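# Sort three grease guns into trays by grease amount

## Task

Put the grease gun containing the most grease entirely inside the blue tray, put the one containing the least entirely inside the red tray, and leave the remaining gun on the table, touching neither tray and not hanging past the table edge. Each gun must end up lying flat on its side. Guns and their parts may be handled and moved, but every part must be returned to its proper place on its gun.

## Robot and tools

Robot: two seven-joint arms, left_arm and right_arm, each ending in a two-finger gripper. Both bases sit on tilted plates held by one metal frame behind them; a plate and its half of the frame count as part of that arm for the clearance check. Base positions (scene frame): left_arm (+0.003, +0.330, +0.169) m, right_arm (+0.002, -0.315, +0.169) m. Cameras: cam_left_wrist and cam_right_wrist, both 672x504, each mounted on its arm's wrist, so their view moves with the hand and can lag while the arm moves.

Frame: scene frame, origin at table-top height midway between the nominal bases, +x out over the table, +y toward left_arm, +z up. Image left/right does not match arm names. Reported hand positions and orientations may be off by a few centimetres. Gripper axes: fingers point along its +z, close along its x. end_effector_position is the point between the pads; fingertips extend 15.0 mm past it. The housing (146 mm along the closing direction, 50 mm wide) starts 65 mm behind that point, and a block on a post juts about 11 cm toward the gripper's -y.

The row of 18 numbers (used by execute_actions and move): first left arm, then right arm, 9 numbers each: dx, dy, dz, rx, ry, rz, gripper position, force_limit, speed. All lie in [-1, 1]. dx, dy, dz, rx, ry, rz are offsets along scene-frame axes from that arm's Hand target at the start of the action or move, not absolute poses; 1.0 equals 0.6 m or 180 degrees; rx, ry, rz form one rotation vector, turning about the Hand target's position. Every row of an action and every target in a move list counts from that same start point, so repeating an offset in a new call moves further. Sending six zeros re-commands the current Hand target. Gripper position: +1 fully open (108 mm), about -0.96 pads touching, -1 means close until stopped. force_limit: -1 about 2.5 N, +1 about 32 N pad force after a slow close (actual grip varies, roughly 0.4-23 N at -1, 28-54 N at +1). speed: -1 is 5 mm/s, +1 is 420 mm/s. Always resend each gripper's three numbers; a 0 is itself a command. After the fingers stop, new force or speed only applies if position changes by at least 0.01.

Tools:
- execute_actions(actions, cameras): actions is a list of actions; each action is up to 15 rows, one per 1/30 s step, and a short action repeats its last row. An empty list returns state plus all images. cameras: list of names, ["all"], or [].
- move(target, speed, blend, blocking, cameras): straight-line path per arm toward target, one 18-number row or a list of up to 15 rows, all offsets from the starting Hand targets. speed in m/s, 0.002 to 1 (default 0.25), rotation capped at twice that in rad/s; one value or one per target. blend in metres rounds corners (0 = stop at each). Paths end together, take at least 0.5 s, are cut at 10 s, and do not avoid obstacles. Finger changes of later targets are sent on arrival. blocking=false returns after about 0.5 s while the move continues. Result adds a move: line (done, off_target, moving, held, fault) and limits (paced = pose clipped, held = steps withheld).
- wait(seconds 0 to 10): run while holding commands; a running move continues.
- stop(): brakes the current move; fingers keep moving.
- zoom_image(camera, region [x0, y0, x1, y1] pixels, max 504x504): closer look at the latest image of cam_left_wrist or cam_right_wrist.
- clear_fault(arm): clears a reported torque fault on left_arm or right_arm.
- finished_scene(scene): ends the current scene (give its number); irreversible.

Control behaviour: each step, the commanded pose is clipped to within 70 mm and 16 degrees of the measured pose, then solved by damped inverse kinematics (position preferred). Hand target in results is the last commanded pose after clipping; the gripper often rests short of it, and waiting does not close that gap; send the remaining distance. Big wrist turns can swing the elbow. Joint ranges are listed in radians (e.g. elbow -0.192 to 3.927).

Results: end_effector_position (m), end_effector_quat_wxyz, velocities (m/s, rad/s), Joint positions, Joint torques (whole drive output, offset and noisy), "within noise" when still. Gripper: is_grasped 1 means fingers stopped on something before target; 0 while moving, at target, or pads met. width_mm = pad gap; force_n = per-pad force estimate. Tool commands shows current gripper commands.

Avoid: dropping guns or parts, releasing moving parts, fast impacts, hard pushes into fixed things, anything leaving the table. The clearance check blocks arms getting too close but not fingers, and not always contact; any hit or press between the arms, including one gripper clamping the other's fingers, can fail the task. Torque faults (contact torque at a joint's limit, e.g. wrist pitch 15.2 N m, or a motor saturated 1 s or overloaded) stop the arm until clear_fault. Motors heat when holding loads, stretched, or pushing; MOTOR HOT at 65 °C, brakes at 80 °C for 30-60 s. Loose objects may occasionally be nudged by outside pushes.

Each tool is called in YAML: its name, and indented under it one key for each argument.

## Session

execute_actions:
  actions: []

Scene clock: 0.00 s.
left_arm: end_effector_position=(+0.3842, +0.5333, +0.1625) width_mm=0.00 is_grasped=0 force_n=0.00 end_effector_quat_wxyz=(-0.416, +0.420, +0.753, -0.287) | right_arm: end_effector_position=(+0.2601, -0.4261, +0.2339) width_mm=108.14 is_grasped=0 force_n=0.00 end_effector_quat_wxyz=(-0.033, +0.862, +0.388, +0.324)
Joint positions: left_arm=[-0.143 1.202 0.779 1.888 -0.251 1.867 0.83] | right_arm=[-0.729 0.07 -0.467 0.274 -1.858 -0.701 2.196]
Joint velocities: within noise
Joint torques (N m): no reading
Motor temperatures (°C): left_arm=[33 32 31 36 36 30 42] | right_arm=[31 31 32 34 33 32 31]
Hand target: left_arm +0.3842, +0.5333, +0.1625; -0.416, +0.420, +0.753, -0.287 | right_arm +0.2601, -0.4261, +0.2339; -0.033, +0.862, +0.388, +0.324
Tool commands: left_gripper/position=-0.964 left_gripper/force_limit=+1.0 left_gripper/speed=+1.0 right_gripper/position=+1.0 right_gripper/force_limit=+1.0 right_gripper/speed=+1.0

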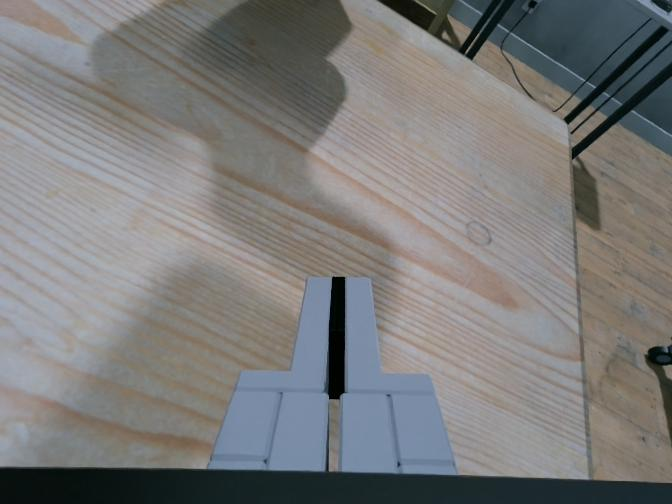

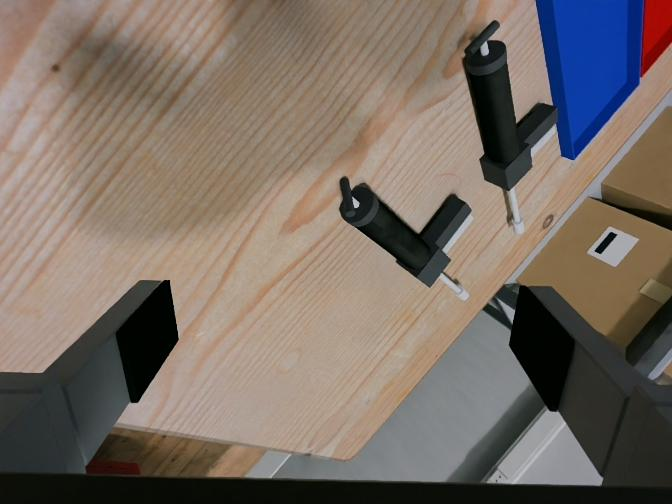

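move:
  target:
    - [-0.057,-0.389,0.5625,-0.062,-0.336,-0.159,-0.964,1,1,0.15,0.293,0.443,-0.167,0.137,0.222,1,1,1]
  speed: 0.4
  cameras: ["all"]

Scene clock: 3.67 s.
left_arm: end_effector_position=(+0.3500, +0.2999, +0.5000) width_mm=0.00 is_grasped=0 force_n=0.06 end_effector_quat_wxyz=(+0.000, +0.707, +0.707, +0.000) | right_arm: end_effector_position=(+0.3501, -0.2503, +0.4997) width_mm=108.14 is_grasped=0 force_n=0.00 end_effector_quat_wxyz=(-0.001, +0.707, +0.707, -0.001)
Joint positions: left_arm=[-1.077 -0.579 0.607 0.996 0.416 1.532 0.196] | right_arm=[-0.46 0.176 0.967 1.513 -3.387 -1.45 4.45]
Joint torques (N m): left_arm=[-4.45 -7.56 -15.63 18.13 2.02 -4.53 -1.4] | right_arm=[5.88 -11.45 6.16 22.09 -4.17 -3.46 2.32]
Hand target: left_arm +0.3500, +0.2999, +0.5000; +0.000, +0.707, +0.707, +0.000 | right_arm +0.3501, -0.2503, +0.4997; -0.001, +0.707, +0.707, -0.001
Off the commanded pose: left_arm 0.000 m, 0 deg | right_arm 0.000 m, 0 deg.
move: done
camera_calibration:
cam_left_wrist: T_world_to_cam=[[-0.00799534, 0.999721, -0.0222157, -0.281885], [0.920454, 0.0160395, 0.390521, -0.497333], [0.390768, -0.0173262, -0.920326, 0.451644], [0, 0, 0, 1]] pos_world=[0.27903, 0.297608, 0.603616]
cam_right_wrist: T_world_to_cam=[[-0.00369155, 0.999906, -0.0132229, 0.259869], [0.92508, 0.00843623, 0.379678, -0.486739], [0.379753, -0.0108307, -0.925024, 0.445064], [0, 0, 0, 1]] pos_world=[0.282217, -0.250918, 0.599935]

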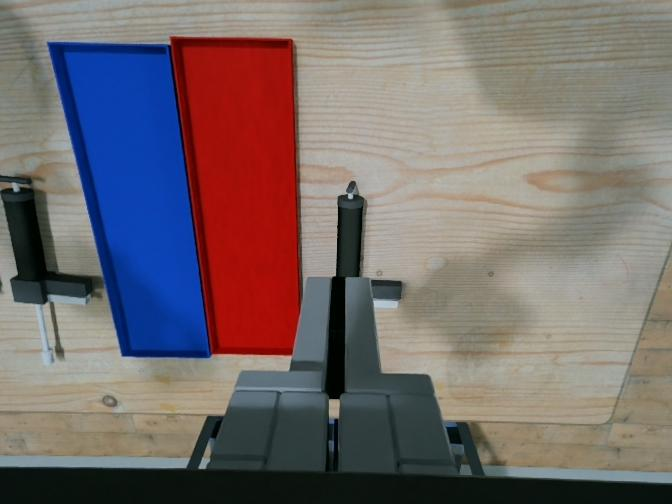

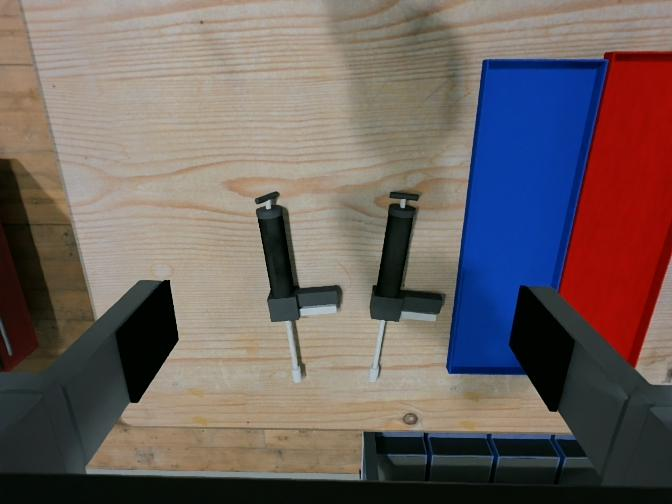

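zoom_image:
  camera: "cam_right_wrist"
  region: [230, 180, 460, 400]

zoom_image:
  camera: "cam_left_wrist"
  region: [270, 150, 430, 320]

Scaled by 2.191 from the camera's 672x504 image, which has a finer 960x720 frame.

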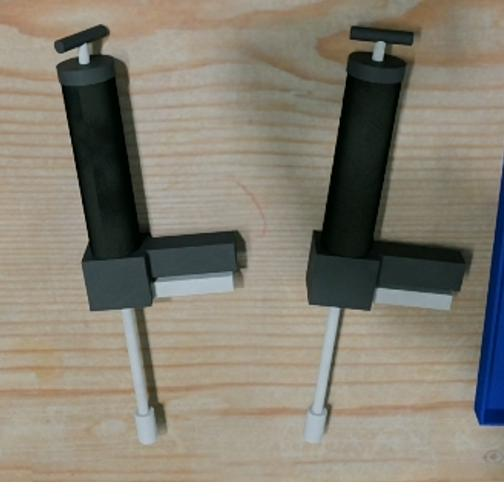

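Scaled by 2.965 from the camera's 672x504 image, which has a finer 960x720 frame.

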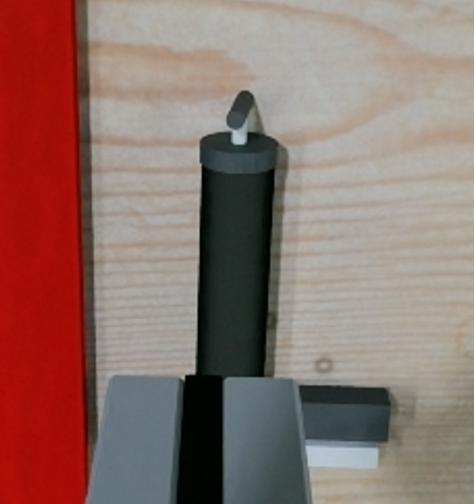

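move:
  target:
    - [0.3167,0.0133,-0.6,0,0,-0.008,1,0,0.5,0.3165,-0.146,-0.6,0,0,0.049,1,0,0.5]
  speed: 0.4
  cameras: ["all"]

Scene clock: 6.73 s.
left_arm: end_effector_position=(+0.5400, +0.3079, +0.1400) width_mm=108.00 is_grasped=0 force_n=0.00 end_effector_quat_wxyz=(+0.001, +0.716, +0.698, +0.000) | right_arm: end_effector_position=(+0.5400, -0.3379, +0.1397) width_mm=108.14 is_grasped=0 force_n=0.00 end_effector_quat_wxyz=(-0.001, +0.651, +0.759, -0.001)
Joint positions: left_arm=[-0.71 0.774 0.68 1.202 -0.61 0.643 1.127] | right_arm=[-0.276 1.16 0.663 1.991 -3.965 -1.081 4.243]
Joint torques (N m): left_arm=[0.22 -23.35 8.01 16.15 2.05 -1.17 1.42] | right_arm=[7.05 -29.87 10.54 17.53 4.05 -3.54 -2.08]
Hand target: left_arm +0.5400, +0.3079, +0.1400; +0.000, +0.716, +0.698, +0.000 | right_arm +0.5400, -0.3379, +0.1397; -0.001, +0.651, +0.759, -0.001
Off the commanded pose: left_arm 0.000 m, 0 deg | right_arm 0.000 m, 0 deg.
move: done; limits=paced
camera_calibration:
cam_left_wrist: T_world_to_cam=[[0.017133, 0.999606, -0.0222535, -0.309838], [0.920544, -0.00708285, 0.390575, -0.524654], [0.390263, -0.027177, -0.920302, 0.0495432], [0, 0, 0, 1]] pos_world=[0.46894, 0.307346, 0.243616]
cam_right_wrist: T_world_to_cam=[[-0.156946, 0.987519, -0.0132374, 0.422062], [0.912865, 0.15017, 0.379641, -0.470432], [0.37689, 0.047499, -0.925039, 0.0602711], [0, 0, 0, 1]] pos_world=[0.472966, -0.349012, 0.239935]

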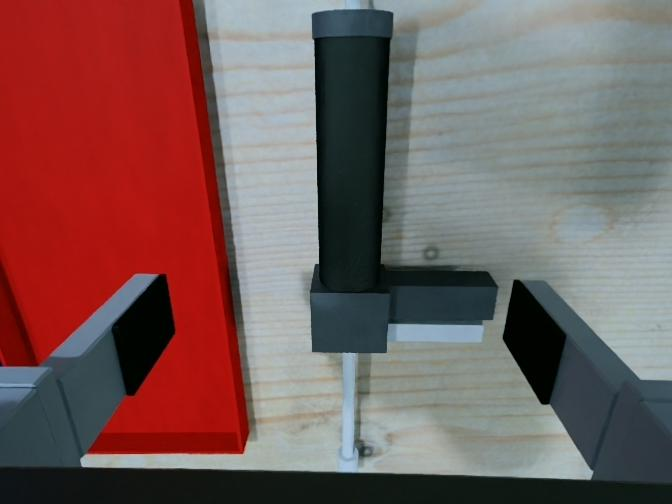

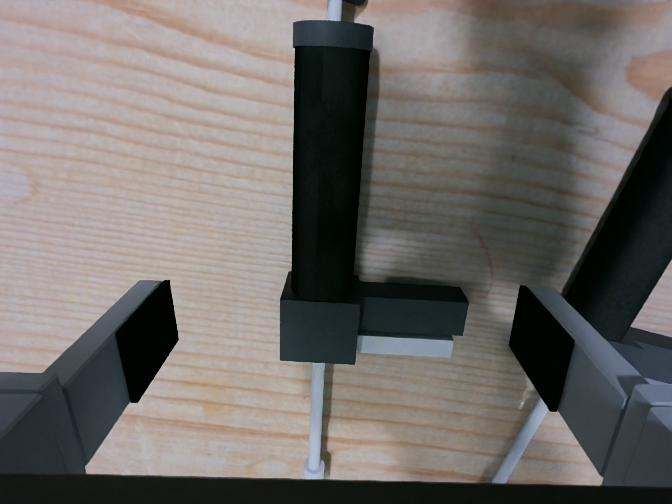

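move:
  target:
    - [-0.017,0.0133,-0.1933,0,0,0,1,0,0.5,-0.017,-0.007,-0.193,0,0,-0.005,1,0,0.5]
    - [-0.017,0.0133,-0.1933,0,0,0,-1,0.2,-0.4,-0.017,-0.007,-0.193,0,0,-0.005,-1,0.2,-0.4]
  speed: 0.2
  cameras: ["all"]

Scene clock: 9.33 s.
left_arm: end_effector_position=(+0.5298, +0.3159, +0.0240) width_mm=35.12 is_grasped=1 force_n=38.65 end_effector_quat_wxyz=(+0.000, +0.716, +0.698, +0.000) | right_arm: end_effector_position=(+0.5298, -0.3421, +0.0239) width_mm=35.97 is_grasped=1 force_n=21.09 end_effector_quat_wxyz=(-0.001, +0.657, +0.754, -0.001)
Joint positions: left_arm=[-0.555 1.026 0.505 1.292 -0.792 0.461 1.266] | right_arm=[-0.254 1.376 0.592 2.076 -4.039 -0.932 4.269]
Joint torques (N m): left_arm=[-1.35 -28.67 12.08 12.22 -0.71 -3.3 0.45] | right_arm=[4.95 -31.29 8.94 13.82 -1.19 -1.86 -1.95]
Hand target: left_arm +0.5298, +0.3159, +0.0240; +0.000, +0.716, +0.698, +0.000 | right_arm +0.5298, -0.3421, +0.0239; -0.001, +0.657, +0.754, -0.001
Off the commanded pose: left_arm 0.000 m, 0 deg | right_arm 0.000 m, 0 deg.
move: done
camera_calibration:
cam_left_wrist: T_world_to_cam=[[0.017225, 0.999605, -0.0222142, -0.320289], [0.920542, -0.00718277, 0.390577, -0.469869], [0.390263, -0.0271768, -0.920302, -0.0530138], [0, 0, 0, 1]] pos_world=[0.45874, 0.315347, 0.127616]
cam_right_wrist: T_world_to_cam=[[-0.141504, 0.989849, -0.0132519, 0.415638], [0.91513, 0.135904, 0.379562, -0.422566], [0.37751, 0.0415825, -0.925071, -0.0451455], [0, 0, 0, 1]] pos_world=[0.462561, -0.352113, 0.124135]

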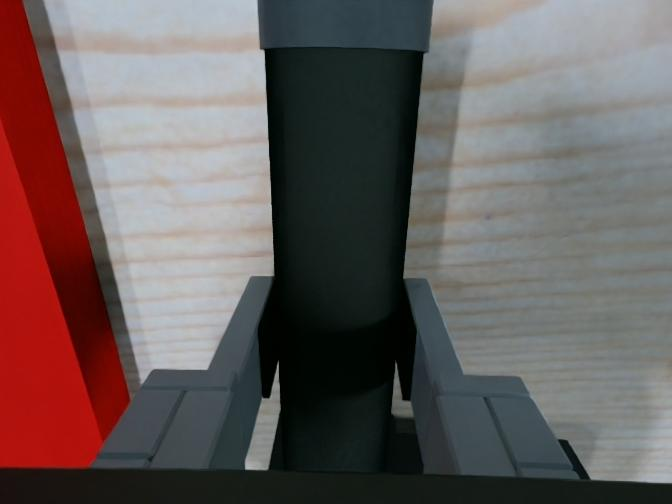

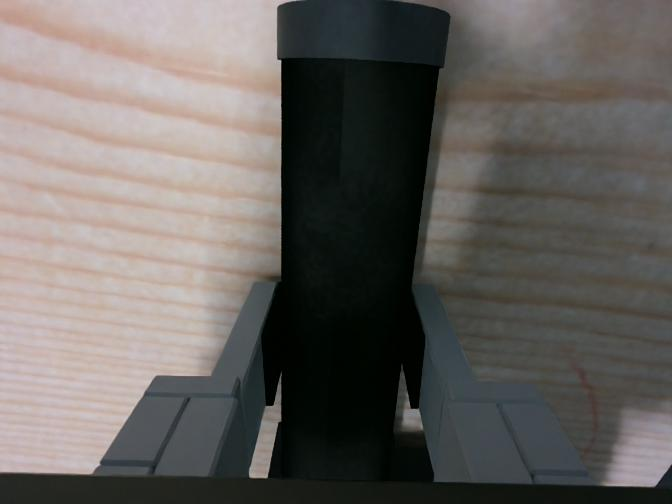

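move:
  target: [0,0,0.2,0,0,0,-1,0.2,-0.4,0,0,0.2,0,0,0,-1,0.2,-0.4]
  speed: 0.1

wait:
  seconds: 0.5
  cameras: ["all"]

Scene clock: 11.23 s.
left_arm: end_effector_position=(+0.5298, +0.3159, +0.1440) width_mm=35.12 is_grasped=1 force_n=39.57 end_effector_quat_wxyz=(+0.000, +0.716, +0.698, +0.000) | right_arm: end_effector_position=(+0.5298, -0.3421, +0.1439) width_mm=35.66 is_grasped=1 force_n=20.07 end_effector_quat_wxyz=(-0.001, +0.657, +0.754, -0.001)
Joint positions: left_arm=[-0.728 0.745 0.702 1.154 -0.617 0.631 1.15] | right_arm=[-0.303 1.107 0.658 1.9 -3.956 -1.049 4.279]
Joint torques (N m): left_arm=[-6.07 -33.49 16.02 13.78 2.09 -2.16 -1.48] | right_arm=[-0.96 -43.7 11.68 9.95 4.07 -3.9 -2.14]
Hand target: left_arm +0.5298, +0.3159, +0.1440; +0.000, +0.716, +0.698, +0.000 | right_arm +0.5298, -0.3421, +0.1439; -0.001, +0.657, +0.754, -0.001
Off the commanded pose: left_arm 0.000 m, 0 deg | right_arm 0.000 m, 0 deg.
move: done

Scene clock: 11.73 s.
left_arm: end_effector_position=(+0.5298, +0.3159, +0.1440) width_mm=35.12 is_grasped=1 force_n=39.58 end_effector_quat_wxyz=(+0.000, +0.716, +0.698, +0.000) | right_arm: end_effector_position=(+0.5298, -0.3421, +0.1439) width_mm=35.66 is_grasped=1 force_n=20.07 end_effector_quat_wxyz=(-0.001, +0.657, +0.754, -0.001)
Joint positions: left_arm=[-0.728 0.744 0.702 1.154 -0.617 0.631 1.15] | right_arm=[-0.303 1.107 0.658 1.9 -3.956 -1.049 4.279]
Joint torques (N m): left_arm=[-6.25 -33.81 16.28 14.09 2.06 -2.19 -1.39] | right_arm=[-0.81 -43.49 11.74 9.95 4.04 -3.83 -2.1]
Hand target: left_arm +0.5298, +0.3159, +0.1440; +0.000, +0.716, +0.698, +0.000 | right_arm +0.5298, -0.3421, +0.1439; -0.001, +0.657, +0.754, -0.001
Tool commands: left_gripper/position=-1.0 left_gripper/force_limit=+0.2 left_gripper/speed=-0.4 right_gripper/position=-1.0 right_gripper/force_limit=+0.2 right_gripper/speed=-0.4
Off the commanded pose: left_arm 0.000 m, 0 deg | right_arm 0.000 m, 0 deg.
wait: 0.50 s; at rest by 0.17 s
camera_calibration:
cam_left_wrist: T_world_to_cam=[[0.0170918, 0.999608, -0.0221624, -0.317576], [0.920544, -0.00708043, 0.390574, -0.516771], [0.390264, -0.0270771, -0.920305, 0.0573908], [0, 0, 0, 1]] pos_world=[0.458741, 0.315346, 0.247616]
cam_right_wrist: T_world_to_cam=[[-0.14142, 0.989861, -0.0132329, 0.417203], [0.915107, 0.135816, 0.379648, -0.468247], [0.377596, 0.0415804, -0.925036, 0.0657759], [0, 0, 0, 1]] pos_world=[0.462661, -0.352113, 0.244135]

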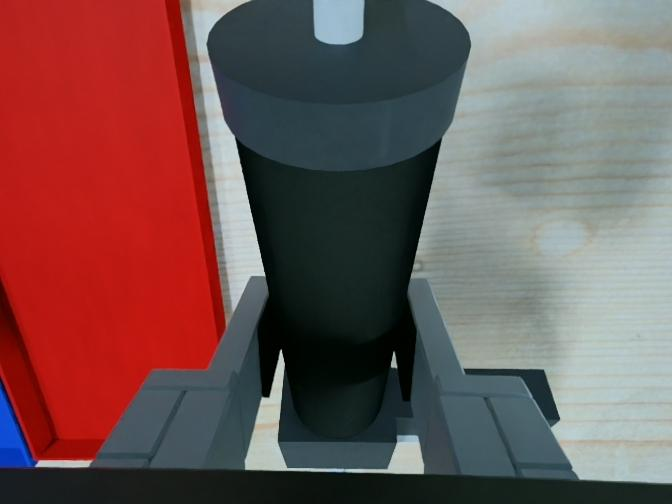

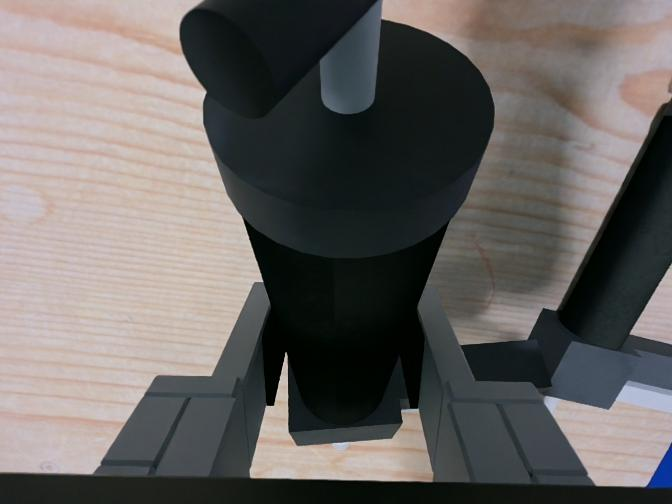

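move:
  target:
    - [0,0,-0.2,0,0,0,-1,0.2,-0.4,0,0,-0.2,0,0,0,-1,0.2,-0.4]
    - [0,0,-0.2,0,0,0,1,0.2,-0.4,0,0,-0.2,0,0,0,1,0.2,-0.4]
    - [0,0,0,0,0,0,1,0.2,-0.4,0,0,0,0,0,0,1,0.2,-0.4]
  speed: [0.08,0.08,0.2]

wait:
  seconds: 0.5
  cameras: ["all"]

Scene clock: 16.10 s.
left_arm: end_effector_position=(+0.5298, +0.3159, +0.1440) width_mm=107.99 is_grasped=0 force_n=0.00 end_effector_quat_wxyz=(+0.000, +0.716, +0.698, +0.000) | right_arm: end_effector_position=(+0.5298, -0.3421, +0.1439) width_mm=107.99 is_grasped=0 force_n=0.00 end_effector_quat_wxyz=(-0.001, +0.657, +0.754, -0.001)
Joint positions: left_arm=[-0.718 0.738 0.691 1.153 -0.603 0.626 1.141] | right_arm=[-0.303 1.107 0.658 1.9 -3.956 -1.049 4.279]
Joint torques (N m): left_arm=[-5.54 -31.12 14.3 11.8 1.93 -1.27 -1.46] | right_arm=[-1.05 -40.71 10.8 8.45 4.06 -3.53 -2.1]
Hand target: left_arm +0.5298, +0.3159, +0.1440; +0.000, +0.716, +0.698, +0.000 | right_arm +0.5298, -0.3421, +0.1439; -0.001, +0.657, +0.754, -0.001
Off the commanded pose: left_arm 0.000 m, 0 deg | right_arm 0.000 m, 0 deg.
move: done

Scene clock: 16.60 s.
left_arm: end_effector_position=(+0.5298, +0.3159, +0.1440) width_mm=107.99 is_grasped=0 force_n=0.00 end_effector_quat_wxyz=(+0.000, +0.716, +0.698, +0.000) | right_arm: end_effector_position=(+0.5298, -0.3421, +0.1439) width_mm=107.99 is_grasped=0 force_n=0.00 end_effector_quat_wxyz=(-0.001, +0.657, +0.754, -0.001)
Joint positions: left_arm=[-0.718 0.738 0.691 1.153 -0.603 0.626 1.141] | right_arm=[-0.303 1.107 0.658 1.9 -3.956 -1.049 4.279]
Joint torques (N m): left_arm=[-5.98 -31.15 14.28 11.88 2.03 -1.28 -1.46] | right_arm=[-1.07 -40.6 10.71 8.56 3.91 -3.51 -2.1]
Hand target: left_arm +0.5298, +0.3159, +0.1440; +0.000, +0.716, +0.698, +0.000 | right_arm +0.5298, -0.3421, +0.1439; -0.001, +0.657, +0.754, -0.001
Tool commands: left_gripper/position=+1.0 left_gripper/force_limit=+0.2 left_gripper/speed=-0.4 right_gripper/position=+1.0 right_gripper/force_limit=+0.2 right_gripper/speed=-0.4
Off the commanded pose: left_arm 0.000 m, 0 deg | right_arm 0.000 m, 0 deg.
wait: 0.50 s; at rest by 0.17 s
camera_calibration:
cam_left_wrist: T_world_to_cam=[[0.0170918, 0.999608, -0.0221624, -0.317576], [0.920544, -0.00708043, 0.390574, -0.516771], [0.390264, -0.0270771, -0.920305, 0.0573908], [0, 0, 0, 1]] pos_world=[0.458741, 0.315346, 0.247616]
cam_right_wrist: T_world_to_cam=[[-0.14142, 0.989861, -0.0132329, 0.417203], [0.915107, 0.135816, 0.379648, -0.468247], [0.377596, 0.0415804, -0.925036, 0.0657759], [0, 0, 0, 1]] pos_world=[0.462661, -0.352113, 0.244135]

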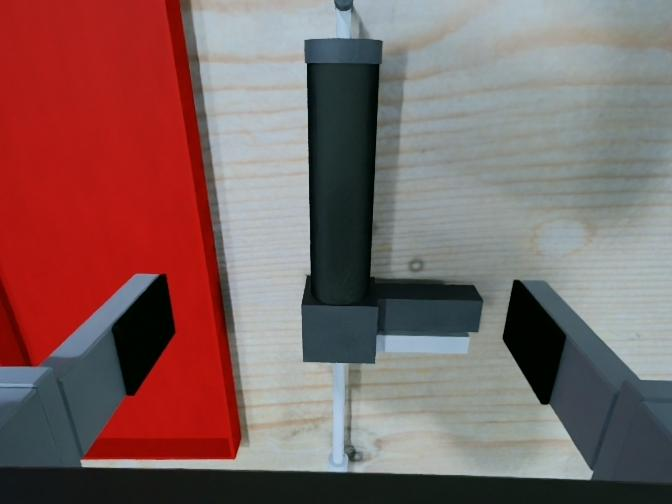

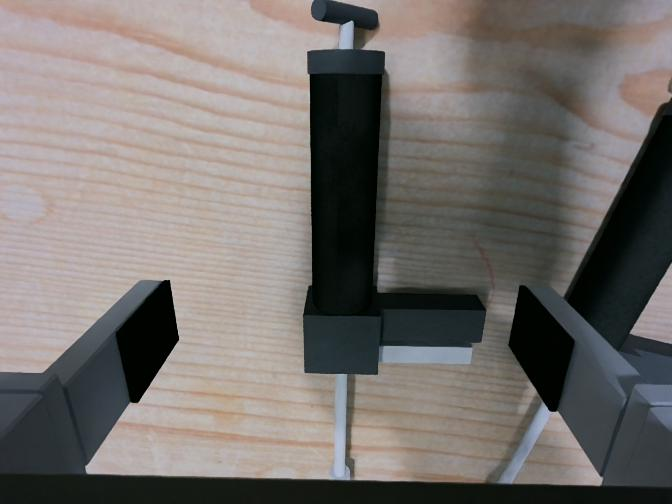

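move:
  target:
    - [-0.177,0,0,0,0,0,0,0.2,0.3,0,0,0,0,0,0,1,0.2,-0.4]
    - [-0.177,0,-0.197,0,0,0,0,0.2,0.3,0,0,0,0,0,0,1,0.2,-0.4]
    - [-0.177,0,-0.197,0,0,0,-1,0.2,-0.4,0,0,0,0,0,0,1,0.2,-0.4]
  speed: 0.2
  cameras: ["cam_left_wrist"]

Scene clock: 20.17 s.
left_arm: end_effector_position=(+0.4236, +0.3159, +0.0258) width_mm=8.19 is_grasped=1 force_n=33.60 end_effector_quat_wxyz=(+0.000, +0.716, +0.698, +0.000) | right_arm: end_effector_position=(+0.5298, -0.3421, +0.1439) width_mm=107.99 is_grasped=0 force_n=0.00 end_effector_quat_wxyz=(-0.001, +0.657, +0.754, -0.001)
Joint positions: left_arm=[-0.592 0.853 0.396 0.921 -1.014 0.226 1.484] | right_arm=[-0.303 1.107 0.658 1.9 -3.956 -1.049 4.279]
Joint torques (N m): left_arm=[-0.1 -22.06 3.5 9.41 -1.21 -3.91 1.3] | right_arm=[-0.96 -40.56 10.74 8.5 4 -3.4 -2.1]
Hand target: left_arm +0.4236, +0.3159, +0.0258; +0.000, +0.716, +0.698, +0.000 | right_arm +0.5298, -0.3421, +0.1439; -0.001, +0.657, +0.754, -0.001
Off the commanded pose: left_arm 0.000 m, 0 deg | right_arm 0.000 m, 0 deg.
move: done
camera_calibration:
cam_left_wrist: T_world_to_cam=[[0.017094, 0.999608, -0.022162, -0.318383], [0.920493, -0.00707907, 0.390695, -0.372933], [0.390385, -0.0270785, -0.920253, -0.0100311], [0, 0, 0, 1]] pos_world=[0.35264, 0.315346, 0.129416]
Images, in order (width x height): cam_left_wrist 672x504.

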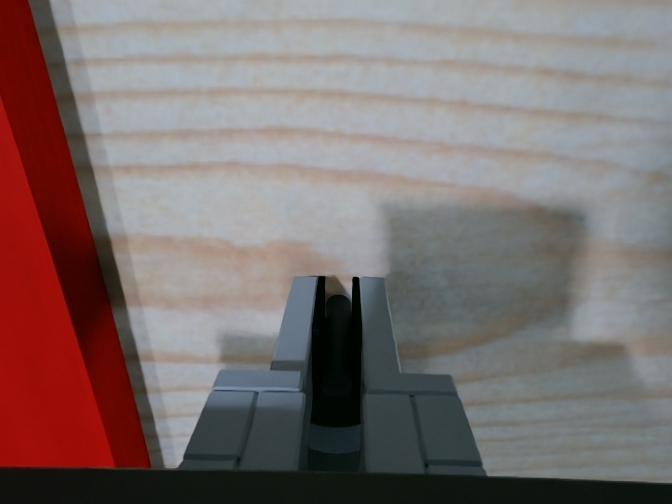

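move:
  target: [-0.05,0,0,0,0,0,-1,0.2,-0.4,0,0,0,0,0,0,1,0.2,-0.4]
  speed: 0.06
  cameras: ["cam_left_wrist"]

move:
  target: [-0.05,0,0,0,0,0,-1,0.2,-0.4,0,0,0,0,0,0,1,0.2,-0.4]
  speed: 0.06
  cameras: ["cam_left_wrist"]

Scene clock: 21.37 s.
left_arm: end_effector_position=(+0.3936, +0.3159, +0.0258) width_mm=8.19 is_grasped=1 force_n=33.62 end_effector_quat_wxyz=(+0.000, +0.716, +0.698, +0.000) | right_arm: end_effector_position=(+0.5298, -0.3421, +0.1439) width_mm=107.99 is_grasped=0 force_n=0.00 end_effector_quat_wxyz=(-0.001, +0.657, +0.754, -0.001)
Joint positions: left_arm=[-0.558 0.81 0.324 0.836 -1.095 0.146 1.565] | right_arm=[-0.303 1.107 0.658 1.9 -3.956 -1.049 4.279]
Joint torques (N m): left_arm=[0.33 -29.5 1.5 4.25 -1.67 -4.4 1.49] | right_arm=[-1.06 -40.74 10.77 8.56 3.88 -3.43 -2]
Hand target: left_arm +0.3936, +0.3159, +0.0258; +0.000, +0.716, +0.698, +0.000 | right_arm +0.5298, -0.3421, +0.1439; -0.001, +0.657, +0.754, -0.001
Off the commanded pose: left_arm 0.000 m, 0 deg | right_arm 0.000 m, 0 deg.
move: done
camera_calibration:
cam_left_wrist: T_world_to_cam=[[0.0170918, 0.999608, -0.0221624, -0.317869], [0.920544, -0.00708043, 0.390574, -0.345319], [0.390264, -0.0270771, -0.920305, 0.0017258], [0, 0, 0, 1]] pos_world=[0.322641, 0.315346, 0.129416]
Images, in order (width x height): cam_left_wrist 672x504.

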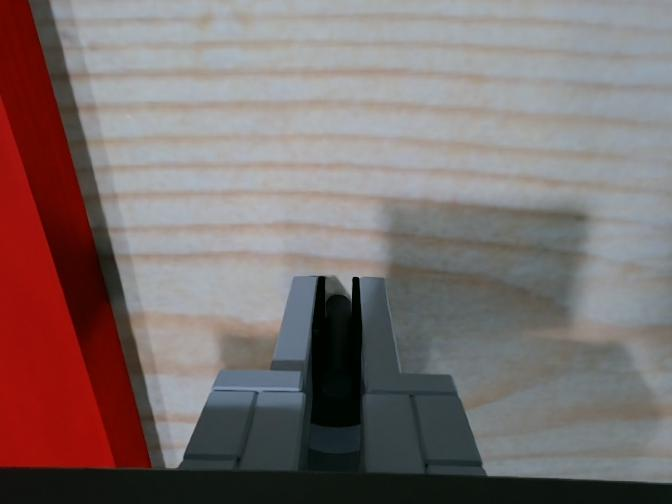

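Scene clock: 22.40 s.
left_arm: end_effector_position=(+0.3636, +0.3159, +0.0258) width_mm=8.19 is_grasped=1 force_n=33.62 end_effector_quat_wxyz=(+0.000, +0.716, +0.698, +0.000) | right_arm: end_effector_position=(+0.5298, -0.3421, +0.1439) width_mm=107.99 is_grasped=0 force_n=0.00 end_effector_quat_wxyz=(-0.001, +0.657, +0.754, -0.001)
Joint positions: left_arm=[-0.488 0.771 0.218 0.764 -1.202 0.051 1.676] | right_arm=[-0.303 1.107 0.658 1.9 -3.956 -1.049 4.279]
Joint torques (N m): left_arm=[0.91 -28.58 -0.96 3.19 -1.51 -4.54 1.34] | right_arm=[-0.94 -40.64 10.78 8.55 3.93 -3.25 -2.05]
Hand target: left_arm +0.3636, +0.3159, +0.0258; +0.000, +0.716, +0.698, +0.000 | right_arm +0.5298, -0.3421, +0.1439; -0.001, +0.657, +0.754, -0.001
Off the commanded pose: left_arm 0.000 m, 0 deg | right_arm 0.000 m, 0 deg.
move: done
camera_calibration:
cam_left_wrist: T_world_to_cam=[[0.0170918, 0.999608, -0.0221624, -0.317356], [0.920544, -0.00708043, 0.390574, -0.317702], [0.390264, -0.0270771, -0.920305, 0.0134337], [0, 0, 0, 1]] pos_world=[0.292641, 0.315346, 0.129416]
Images, in order (width x height): cam_left_wrist 672x504.

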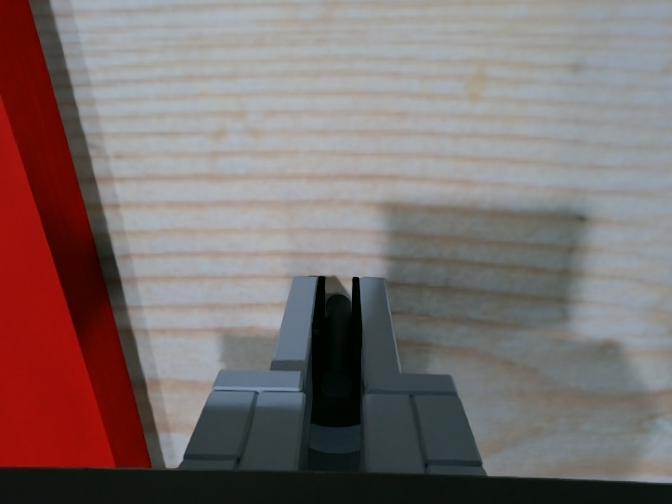

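move:
  target:
    - [0,0,0,0,0,0,0,0.2,0,0,0,0,0,0,0,1,0.2,0]
    - [0,0,0.35,0,0,0,0,0.2,0,-0.3,0.07,0.2,0,0,-0.073,1,0.2,0]
    - [0.302,-0.5,0.35,0,0,0.979,0.4,0.2,0,-0.3,0.07,0.2,0,0,-0.073,1,0.2,0]
  speed: [0.3,0.3,0.6]
  cameras: ["all"]

Scene clock: 29.13 s.
left_arm: end_effector_position=(+0.5448, +0.0159, +0.2358) width_mm=74.99 is_grasped=0 force_n=0.00 end_effector_quat_wxyz=(+0.000, +0.674, -0.739, +0.000) | right_arm: end_effector_position=(+0.3498, -0.3001, +0.2639) width_mm=108.00 is_grasped=0 force_n=0.00 end_effector_quat_wxyz=(-0.001, +0.739, +0.674, +0.000)
Joint positions: left_arm=[-0.985 0.871 0.595 1.706 -0.41 1.01 -2.604] | right_arm=[-0.499 0.347 0.821 1.004 -3.629 -0.837 4.641]
Joint torques (N m): left_arm=[0.01 -30.17 13.49 20.17 2.14 -1.36 -1.4] | right_arm=[-1.87 -25.18 7.44 10.09 4.01 -1.66 -2.05]
Hand target: left_arm +0.5448, +0.0159, +0.2358; +0.000, -0.674, +0.739, +0.000 | right_arm +0.3498, -0.3001, +0.2639; -0.001, +0.739, +0.674, +0.000
Off the commanded pose: left_arm 0.000 m, 0 deg | right_arm 0.000 m, 0 deg.
move: done; limits=paced
camera_calibration:
cam_left_wrist: T_world_to_cam=[[-0.0829408, -0.996308, -0.0221671, 0.07019], [-0.918057, 0.0677356, 0.390619, 0.431868], [-0.387675, 0.0527489, -0.920286, 0.550433], [0, 0, 0, 1]] pos_world=[0.61569, 0.0116432, 0.339416]
cam_right_wrist: T_world_to_cam=[[0.0872657, 0.996097, -0.0132175, 0.273665], [0.922, -0.0757356, 0.379711, -0.420665], [0.377229, -0.0453223, -0.925011, 0.217064], [0, 0, 0, 1]] pos_world=[0.282088, -0.294618, 0.364135]

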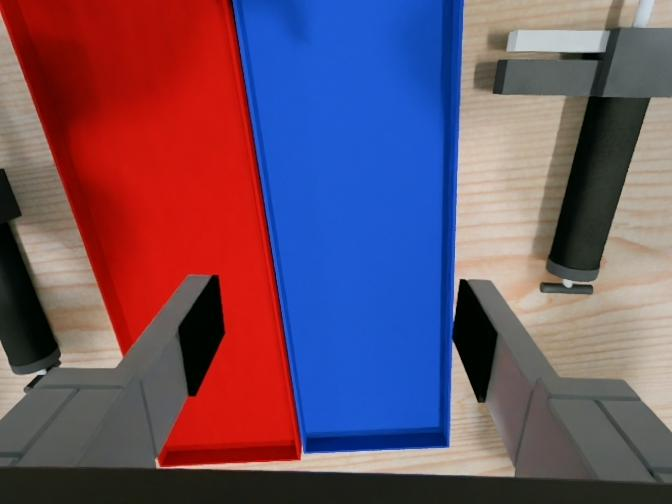

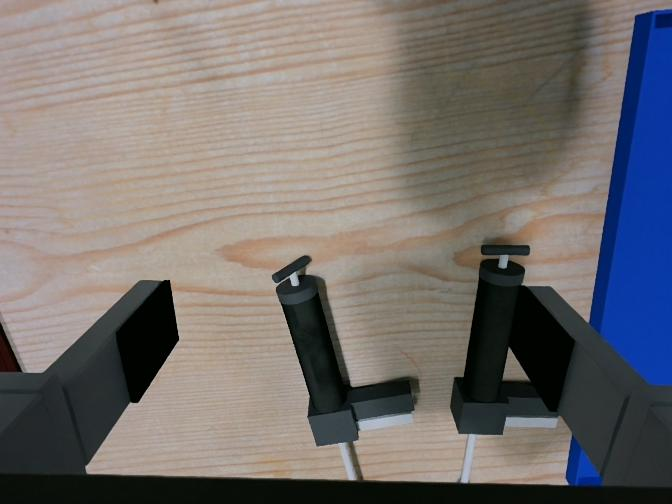

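move:
  target:
    - [0,-0.31,-0.1,0,0,0,0.4,0.5,0,0,0,0,0,0,0,0,0.2,0]
    - [0,-0.31,-0.351,0,0,0,0.4,0.5,0,0,0,0,0,0,0,0,0.2,0]
    - [0,-0.31,-0.351,0,0,0,-1,0.5,-0.4,0.137,0.228,-0.2,0,0,0,0,0.2,0]
  speed: [0.3,0.2,0.2]
  cameras: ["all"]

Scene clock: 33.70 s.
left_arm: end_effector_position=(+0.5435, -0.1688, +0.0258) width_mm=74.99 is_grasped=0 force_n=0.00 end_effector_quat_wxyz=(+0.007, -0.670, +0.734, -0.110) | right_arm: end_effector_position=(+0.3786, -0.2490, +0.2198) width_mm=53.00 is_grasped=0 force_n=0.00 end_effector_quat_wxyz=(-0.003, +0.738, +0.675, +0.003)
Joint positions: left_arm=[-0.812 1.728 0.317 2.707 -0.28 0.833 -2.977] | right_arm=[-0.278 0.558 0.743 1.115 -3.799 -0.818 4.878]
Joint torques (N m): left_arm=[0.01 -46.13 -1.52 21.09 2.14 -5.36 -1.45] | right_arm=[-1.69 -29.29 9.46 8.93 4.02 -2.27 -2.12]
Hand target: left_arm +0.5444, -0.1697, +0.0254; +0.003, -0.673, +0.738, -0.048 (not the last commanded pose) | right_arm +0.3787, -0.2490, +0.2198; -0.003, +0.738, +0.675, +0.003 (not the last commanded pose)
Tool commands: left_gripper/position=+0.4 left_gripper/force_limit=+0.5 left_gripper/speed=+0.0 right_gripper/position=+0.0 right_gripper/force_limit=+0.2 right_gripper/speed=+0.0
Off the commanded pose: left_arm 0.002 m, 13 deg | right_arm 0.126 m, 1 deg.
elbow stopped short (left arm): the move would have taken joint 4 (elbow) straighter than the controller allows.
move: held (right_arm; a check stopped the path), off_target (left_arm; braked when a check withheld steps of right_arm); path passed 2 of 3 targets; target 3's new numbers were not sent; limits=held
pose unreachable (right arm): on one or more control steps of this call, first in action 0 (counted from 0), this arm could not follow its commanded pose, so it was not sent that pose on those steps. It may still have moved: this result reports where it is.
cause: moving toward the commanded pose would bring a part of the arm too close to another arm (this arm's gripper and a part of the left arm just beyond its joint 5 (forearm roll), 27 mm apart when this arm was first held).
camera_calibration:
cam_left_wrist: T_world_to_cam=[[-0.0909433, -0.988821, 0.118165, -0.116578], [-0.967024, 0.116032, 0.226718, 0.564187], [-0.237894, -0.09365, -0.966766, 0.261474], [0, 0, 0, 1]] pos_world=[0.597183, -0.156251, 0.138649]
cam_right_wrist: T_world_to_cam=[[0.0849951, 0.996369, -0.00490174, 0.218676], [0.921226, -0.0767087, 0.38139, -0.426986], [0.37963, -0.0369319, -0.924401, 0.168771], [0, 0, 0, 1]] pos_world=[0.310694, -0.244402, 0.319933]

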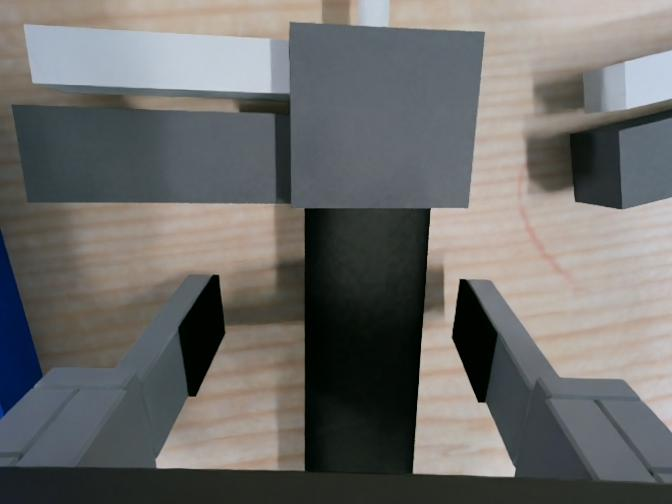

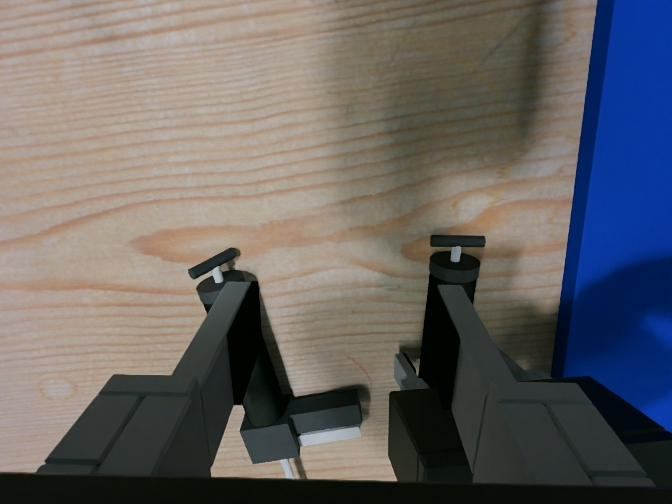

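move:
  target:
    - [0,0,0.351,0,0,0,1,0.5,0,-0.05,-0.05,0.05,0,0,0,1,0.2,0]
    - [-0.05,0.8,0.351,0.03,0.01,-0.979,1,0.5,0,-0.05,-0.05,0.05,0,0,0,1,0.2,0]
    - [-0.05,0.8,0.351,0.03,0.01,-0.979,1,0.5,0,0.277,0.132,-0.13,0.003,-0.003,0,1,0.2,0]
  speed: [0.3,0.5,0.4]
  cameras: ["all"]

Scene clock: 35.23 s.
left_arm: end_effector_position=(+0.5476, -0.1728, +0.1583) width_mm=108.00 is_grasped=0 force_n=0.00 end_effector_quat_wxyz=(+0.004, -0.672, +0.737, -0.070) | right_arm: end_effector_position=(+0.3503, -0.2773, +0.2482) width_mm=108.00 is_grasped=0 force_n=0.00 end_effector_quat_wxyz=(-0.003, +0.738, +0.675, +0.003)
Joint positions: left_arm=[-0.847 1.468 0.336 2.629 -0.27 1.102 -2.976] | right_arm=[-0.428 0.4 0.818 0.999 -3.686 -0.809 4.751]
Joint torques (N m): left_arm=[-0.25 -38.51 -0.78 21.94 -1.46 -5.2 1.43] | right_arm=[-1.93 -25.7 8.2 9.6 4.1 -1.07 -2.12]
Hand target: left_arm +0.5476, -0.1728, +0.1583; +0.004, -0.672, +0.737, -0.070 (not the last commanded pose) | right_arm +0.3503, -0.2773, +0.2482; -0.003, +0.738, +0.675, +0.003 (not the last commanded pose)
Off the commanded pose: left_arm 0.490 m, 176 deg | right_arm 0.246 m, 1 deg.
led back after a hold (left arm): the arm was led back toward your command in small steps, so it may still be short of it.
move: held (left_arm; a check stopped the path), off_target (right_arm; braked when a check withheld steps of left_arm); path passed 0 of 3 targets; limits=held
pose unreachable (left arm): on one or more control steps of this call, first in action 0 (counted from 0), this arm could not follow its commanded pose, so it was not sent that pose on those steps. It may still have moved: this result reports where it is.
cause: moving toward the commanded pose would bring a part of the arm too close to another arm (a part of this arm just beyond joint 5 (forearm roll) and a part of the right arm just beyond its joint 5 (forearm roll), 28 mm apart when this arm was first held).
camera_calibration:
cam_left_wrist: T_world_to_cam=[[-0.0858144, -0.99403, 0.0673835, -0.13143], [-0.952126, 0.101739, 0.28828, 0.518174], [-0.293415, -0.039419, -0.955172, 0.428167], [0, 0, 0, 1]] pos_world=[0.607719, -0.166486, 0.26845]
cam_right_wrist: T_world_to_cam=[[0.0849962, 0.996369, -0.00490129, 0.249516], [0.921226, -0.0767099, 0.38139, -0.413888], [0.37963, -0.036932, -0.924401, 0.204626], [0, 0, 0, 1]] pos_world=[0.282394, -0.272802, 0.348233]

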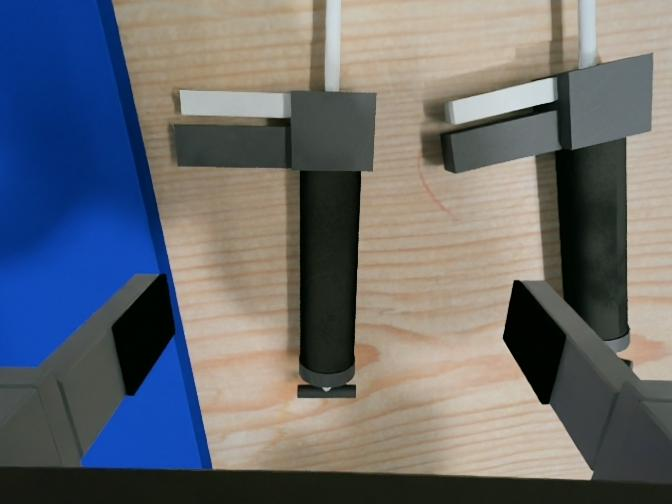

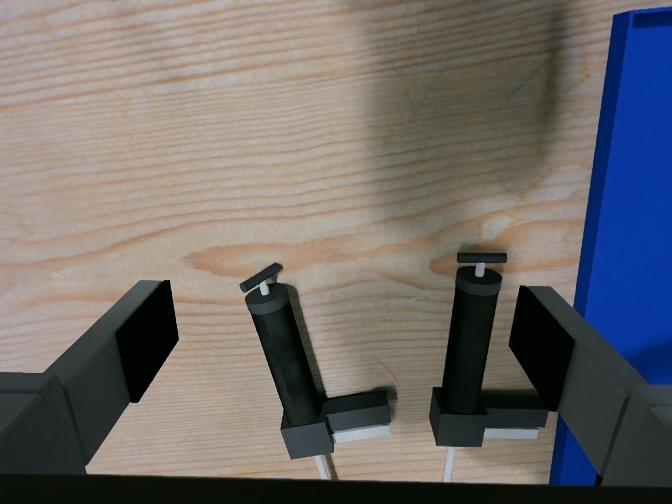

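move:
  target:
    - [0,0,0,0,0,0,1,0.5,0,0.05,-0.25,0.1,0,0,0,1,0.2,0]
    - [0,0.2,0.1,0,0,0,1,0.5,0,0.05,-0.25,0.1,0,0,0,1,0.2,0]
    - [-0.05,0.75,0.15,0.05,-0.05,-0.979,1,0.5,0,0.05,-0.25,0.1,0,0,0,1,0.2,0]
  speed: [0.3,0.4,0.6]

Scene clock: 40.83 s.
left_arm: end_effector_position=(+0.5176, +0.2772, +0.2483) width_mm=108.01 is_grasped=0 force_n=0.00 end_effector_quat_wxyz=(+0.002, +0.719, +0.695, -0.003) | right_arm: end_effector_position=(+0.3803, -0.4273, +0.3082) width_mm=108.00 is_grasped=0 force_n=0.00 end_effector_quat_wxyz=(-0.003, +0.738, +0.675, +0.003)
Joint positions: left_arm=[-0.206 0.34 0.068 1.099 0.11 0.757 0.589] | right_arm=[-0.832 0.35 0.823 1.212 -3.563 -0.985 4.197]
Joint torques (N m): left_arm=[0.32 -32.01 -6.34 15.27 -1.46 -4.05 1.37] | right_arm=[-2.13 -15.67 6.91 20.6 3.22 -3.51 -1.99]
Motor temperatures (°C): left_arm=[33 35 32 41 36 30 42] | right_arm=[31 33 34 36 33 32 31]
Hand target: left_arm +0.5176, +0.2772, +0.2483; +0.002, +0.719, +0.695, -0.003 | right_arm +0.3803, -0.4273, +0.3082; -0.003, +0.738, +0.675, +0.003
Off the commanded pose: left_arm 0.000 m, 0 deg | right_arm 0.000 m, 0 deg.
move: done

move:
  target:
    - [-0.054,0.065,-0.17,0,0,0,1,0.5,0,0.28,0.4285,-0.28,0,0,0,1,0.2,0]
    - [-0.054,0.065,-0.374,0,0,0,1,0.5,0,0.28,0.4285,-0.473,0,0,0,1,0.2,0]
    - [-0.054,0.065,-0.374,0,0,0,-1,1,-0.4,0.28,0.4285,-0.473,0,0,0,-1,1,-0.4]
    - [-0.054,0.065,-0.174,0,0,0,-1,1,-0.4,0.28,0.4285,-0.273,0,0,0,-1,1,-0.4]
  speed: [0.4,0.2,0.2,0.1]

wait:
  seconds: 0.5
  cameras: ["all"]

Scene clock: 47.43 s.
left_arm: end_effector_position=(+0.4852, +0.3162, +0.1439) width_mm=34.88 is_grasped=1 force_n=50.05 end_effector_quat_wxyz=(+0.002, +0.719, +0.695, -0.003) | right_arm: end_effector_position=(+0.5483, -0.1702, +0.1444) width_mm=35.41 is_grasped=1 force_n=30.31 end_effector_quat_wxyz=(-0.003, +0.738, +0.675, +0.003)
Joint positions: left_arm=[-0.138 0.482 0.097 0.94 0.12 0.447 0.652] | right_arm=[0.102 1.405 0.795 2.422 -4.077 -1.273 4.655]
Joint torques (N m): left_arm=[-5.87 -34.97 -5.99 13.93 -0.69 -2.18 0.93] | right_arm=[-0.43 -47.11 5.25 8.31 3.98 -1.3 2.39]
Hand target: left_arm +0.4852, +0.3162, +0.1439; +0.002, +0.719, +0.695, -0.003 | right_arm +0.5483, -0.1702, +0.1444; -0.003, +0.738, +0.675, +0.003
Off the commanded pose: left_arm 0.000 m, 0 deg | right_arm 0.000 m, 0 deg.
move: done; target 3's new numbers were sent with right_arm's hand 0.001 m and 3 deg from that target

Scene clock: 47.93 s.
left_arm: end_effector_position=(+0.4852, +0.3162, +0.1439) width_mm=34.88 is_grasped=1 force_n=50.05 end_effector_quat_wxyz=(+0.002, +0.719, +0.695, -0.003) | right_arm: end_effector_position=(+0.5483, -0.1702, +0.1444) width_mm=35.41 is_grasped=1 force_n=30.31 end_effector_quat_wxyz=(-0.003, +0.738, +0.675, +0.003)
Joint positions: left_arm=[-0.138 0.482 0.097 0.94 0.12 0.447 0.652] | right_arm=[0.102 1.405 0.795 2.422 -4.077 -1.273 4.655]
Joint torques (N m): left_arm=[-5.75 -34.75 -6.05 14.25 -1.2 -2.22 0.54] | right_arm=[-0.4 -47.15 5.18 8.35 4.04 -1.44 2.35]
Hand target: left_arm +0.4852, +0.3162, +0.1439; +0.002, +0.719, +0.695, -0.003 | right_arm +0.5483, -0.1702, +0.1444; -0.003, +0.738, +0.675, +0.003
Tool commands: left_gripper/position=-1.0 left_gripper/force_limit=+1.0 left_gripper/speed=-0.4 right_gripper/position=-1.0 right_gripper/force_limit=+1.0 right_gripper/speed=-0.4
Off the commanded pose: left_arm 0.000 m, 0 deg | right_arm 0.000 m, 0 deg.
wait: 0.50 s; at rest by 0.17 s
camera_calibration:
cam_left_wrist: T_world_to_cam=[[0.0259421, 0.999251, -0.0287287, -0.320462], [0.920797, -0.0126975, 0.389836, -0.473877], [0.389179, -0.0365665, -0.920436, 0.0782375], [0, 0, 0, 1]] pos_world=[0.41421, 0.317066, 0.247541]
cam_right_wrist: T_world_to_cam=[[0.0849987, 0.996369, -0.00490861, 0.125468], [0.921275, -0.0767142, 0.381271, -0.548481], [0.37951, -0.0369297, -0.92445, 0.0375327], [0, 0, 0, 1]] pos_world=[0.480393, -0.165702, 0.244433]

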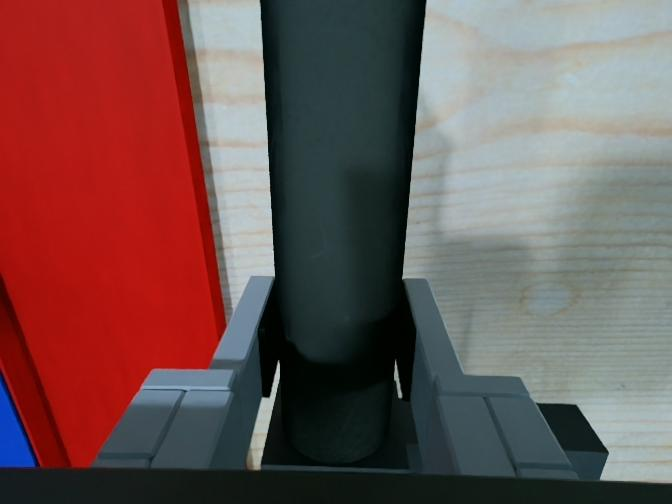

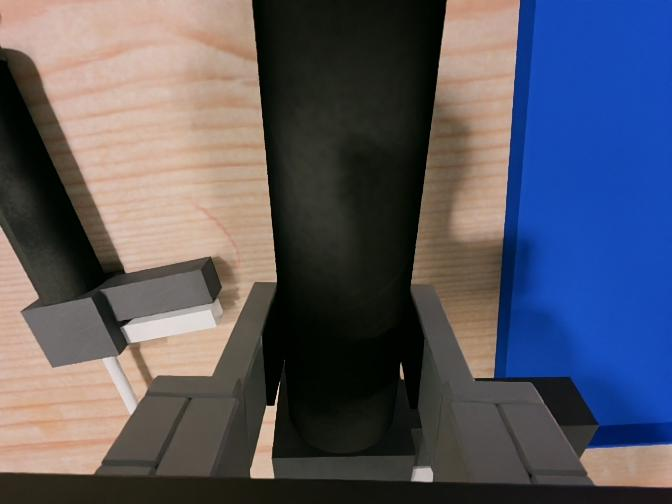

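move:
  target:
    - [0,0,-0.2,0,0,0,-1,1,-0.4,0,0,0.177,0,0,0,-1,1,-0.4]
    - [0,0,-0.2,0,0,0,1,1,0,0,0,0.177,0,0,0,-1,1,-0.4]
    - [0,0,0.25,0,0,0,1,1,0,0,0,0.177,0,0,0,-1,1,-0.4]
    - [-0.092,-0.41,0.177,-0.5,0.0085,0.0085,0,1,0,0,0,0.177,0,0,0,-1,1,-0.4]
  speed: [0.1,0.2,0.3,0.5]
  cameras: ["all"]

Scene clock: 55.27 s.
left_arm: end_effector_position=(+0.4300, +0.0702, +0.2501) width_mm=53.01 is_grasped=0 force_n=0.00 end_effector_quat_wxyz=(+0.502, +0.498, +0.498, -0.502) | right_arm: end_effector_position=(+0.5483, -0.1702, +0.2506) width_mm=35.41 is_grasped=1 force_n=30.34 end_effector_quat_wxyz=(-0.003, +0.738, +0.675, +0.003)
Joint positions: left_arm=[0.134 0.695 -0.204 0.991 -1.533 1.346 2.069] | right_arm=[0.125 1.266 0.841 2.472 -4.035 -1.448 4.627]
Joint torques (N m): left_arm=[-1.08 -22.53 -13.36 11.78 1.54 5.24 1.3] | right_arm=[7.66 -35.65 8.26 17.49 -2.56 -3.81 -2.13]
Hand target: left_arm +0.4300, +0.0702, +0.2501; +0.502, +0.498, +0.498, -0.502 | right_arm +0.5483, -0.1702, +0.2506; -0.003, +0.738, +0.675, +0.003
Off the commanded pose: left_arm 0.000 m, 0 deg | right_arm 0.000 m, 0 deg.
move: done
camera_calibration:
cam_left_wrist: T_world_to_cam=[[-0.00810183, -0.0288806, -0.99955, 0.259505], [0.920705, 0.38981, -0.0187257, -0.393653], [0.390175, -0.920442, 0.0234323, 0.0141204], [0, 0, 0, 1]] pos_world=[0.359031, 0.173941, 0.251686]
cam_right_wrist: T_world_to_cam=[[0.0849962, 0.996369, -0.00490129, 0.125988], [0.921226, -0.0767099, 0.38139, -0.58899], [0.37963, -0.036932, -0.924401, 0.135634], [0, 0, 0, 1]] pos_world=[0.480394, -0.165702, 0.350633]

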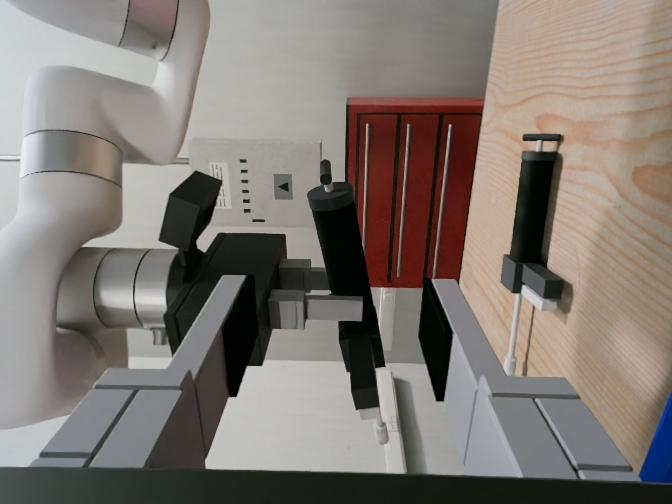

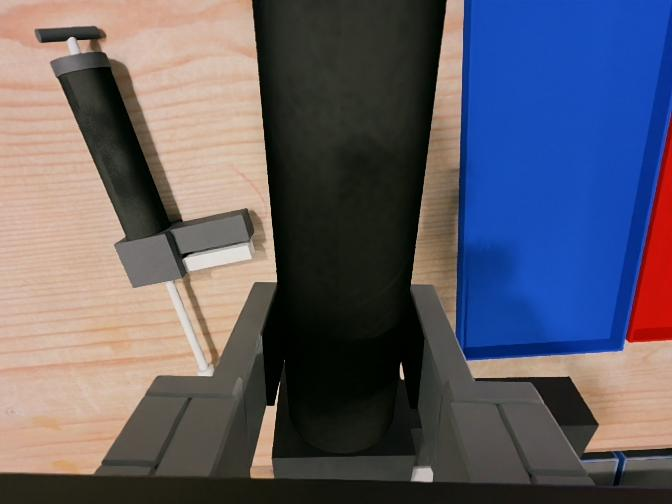

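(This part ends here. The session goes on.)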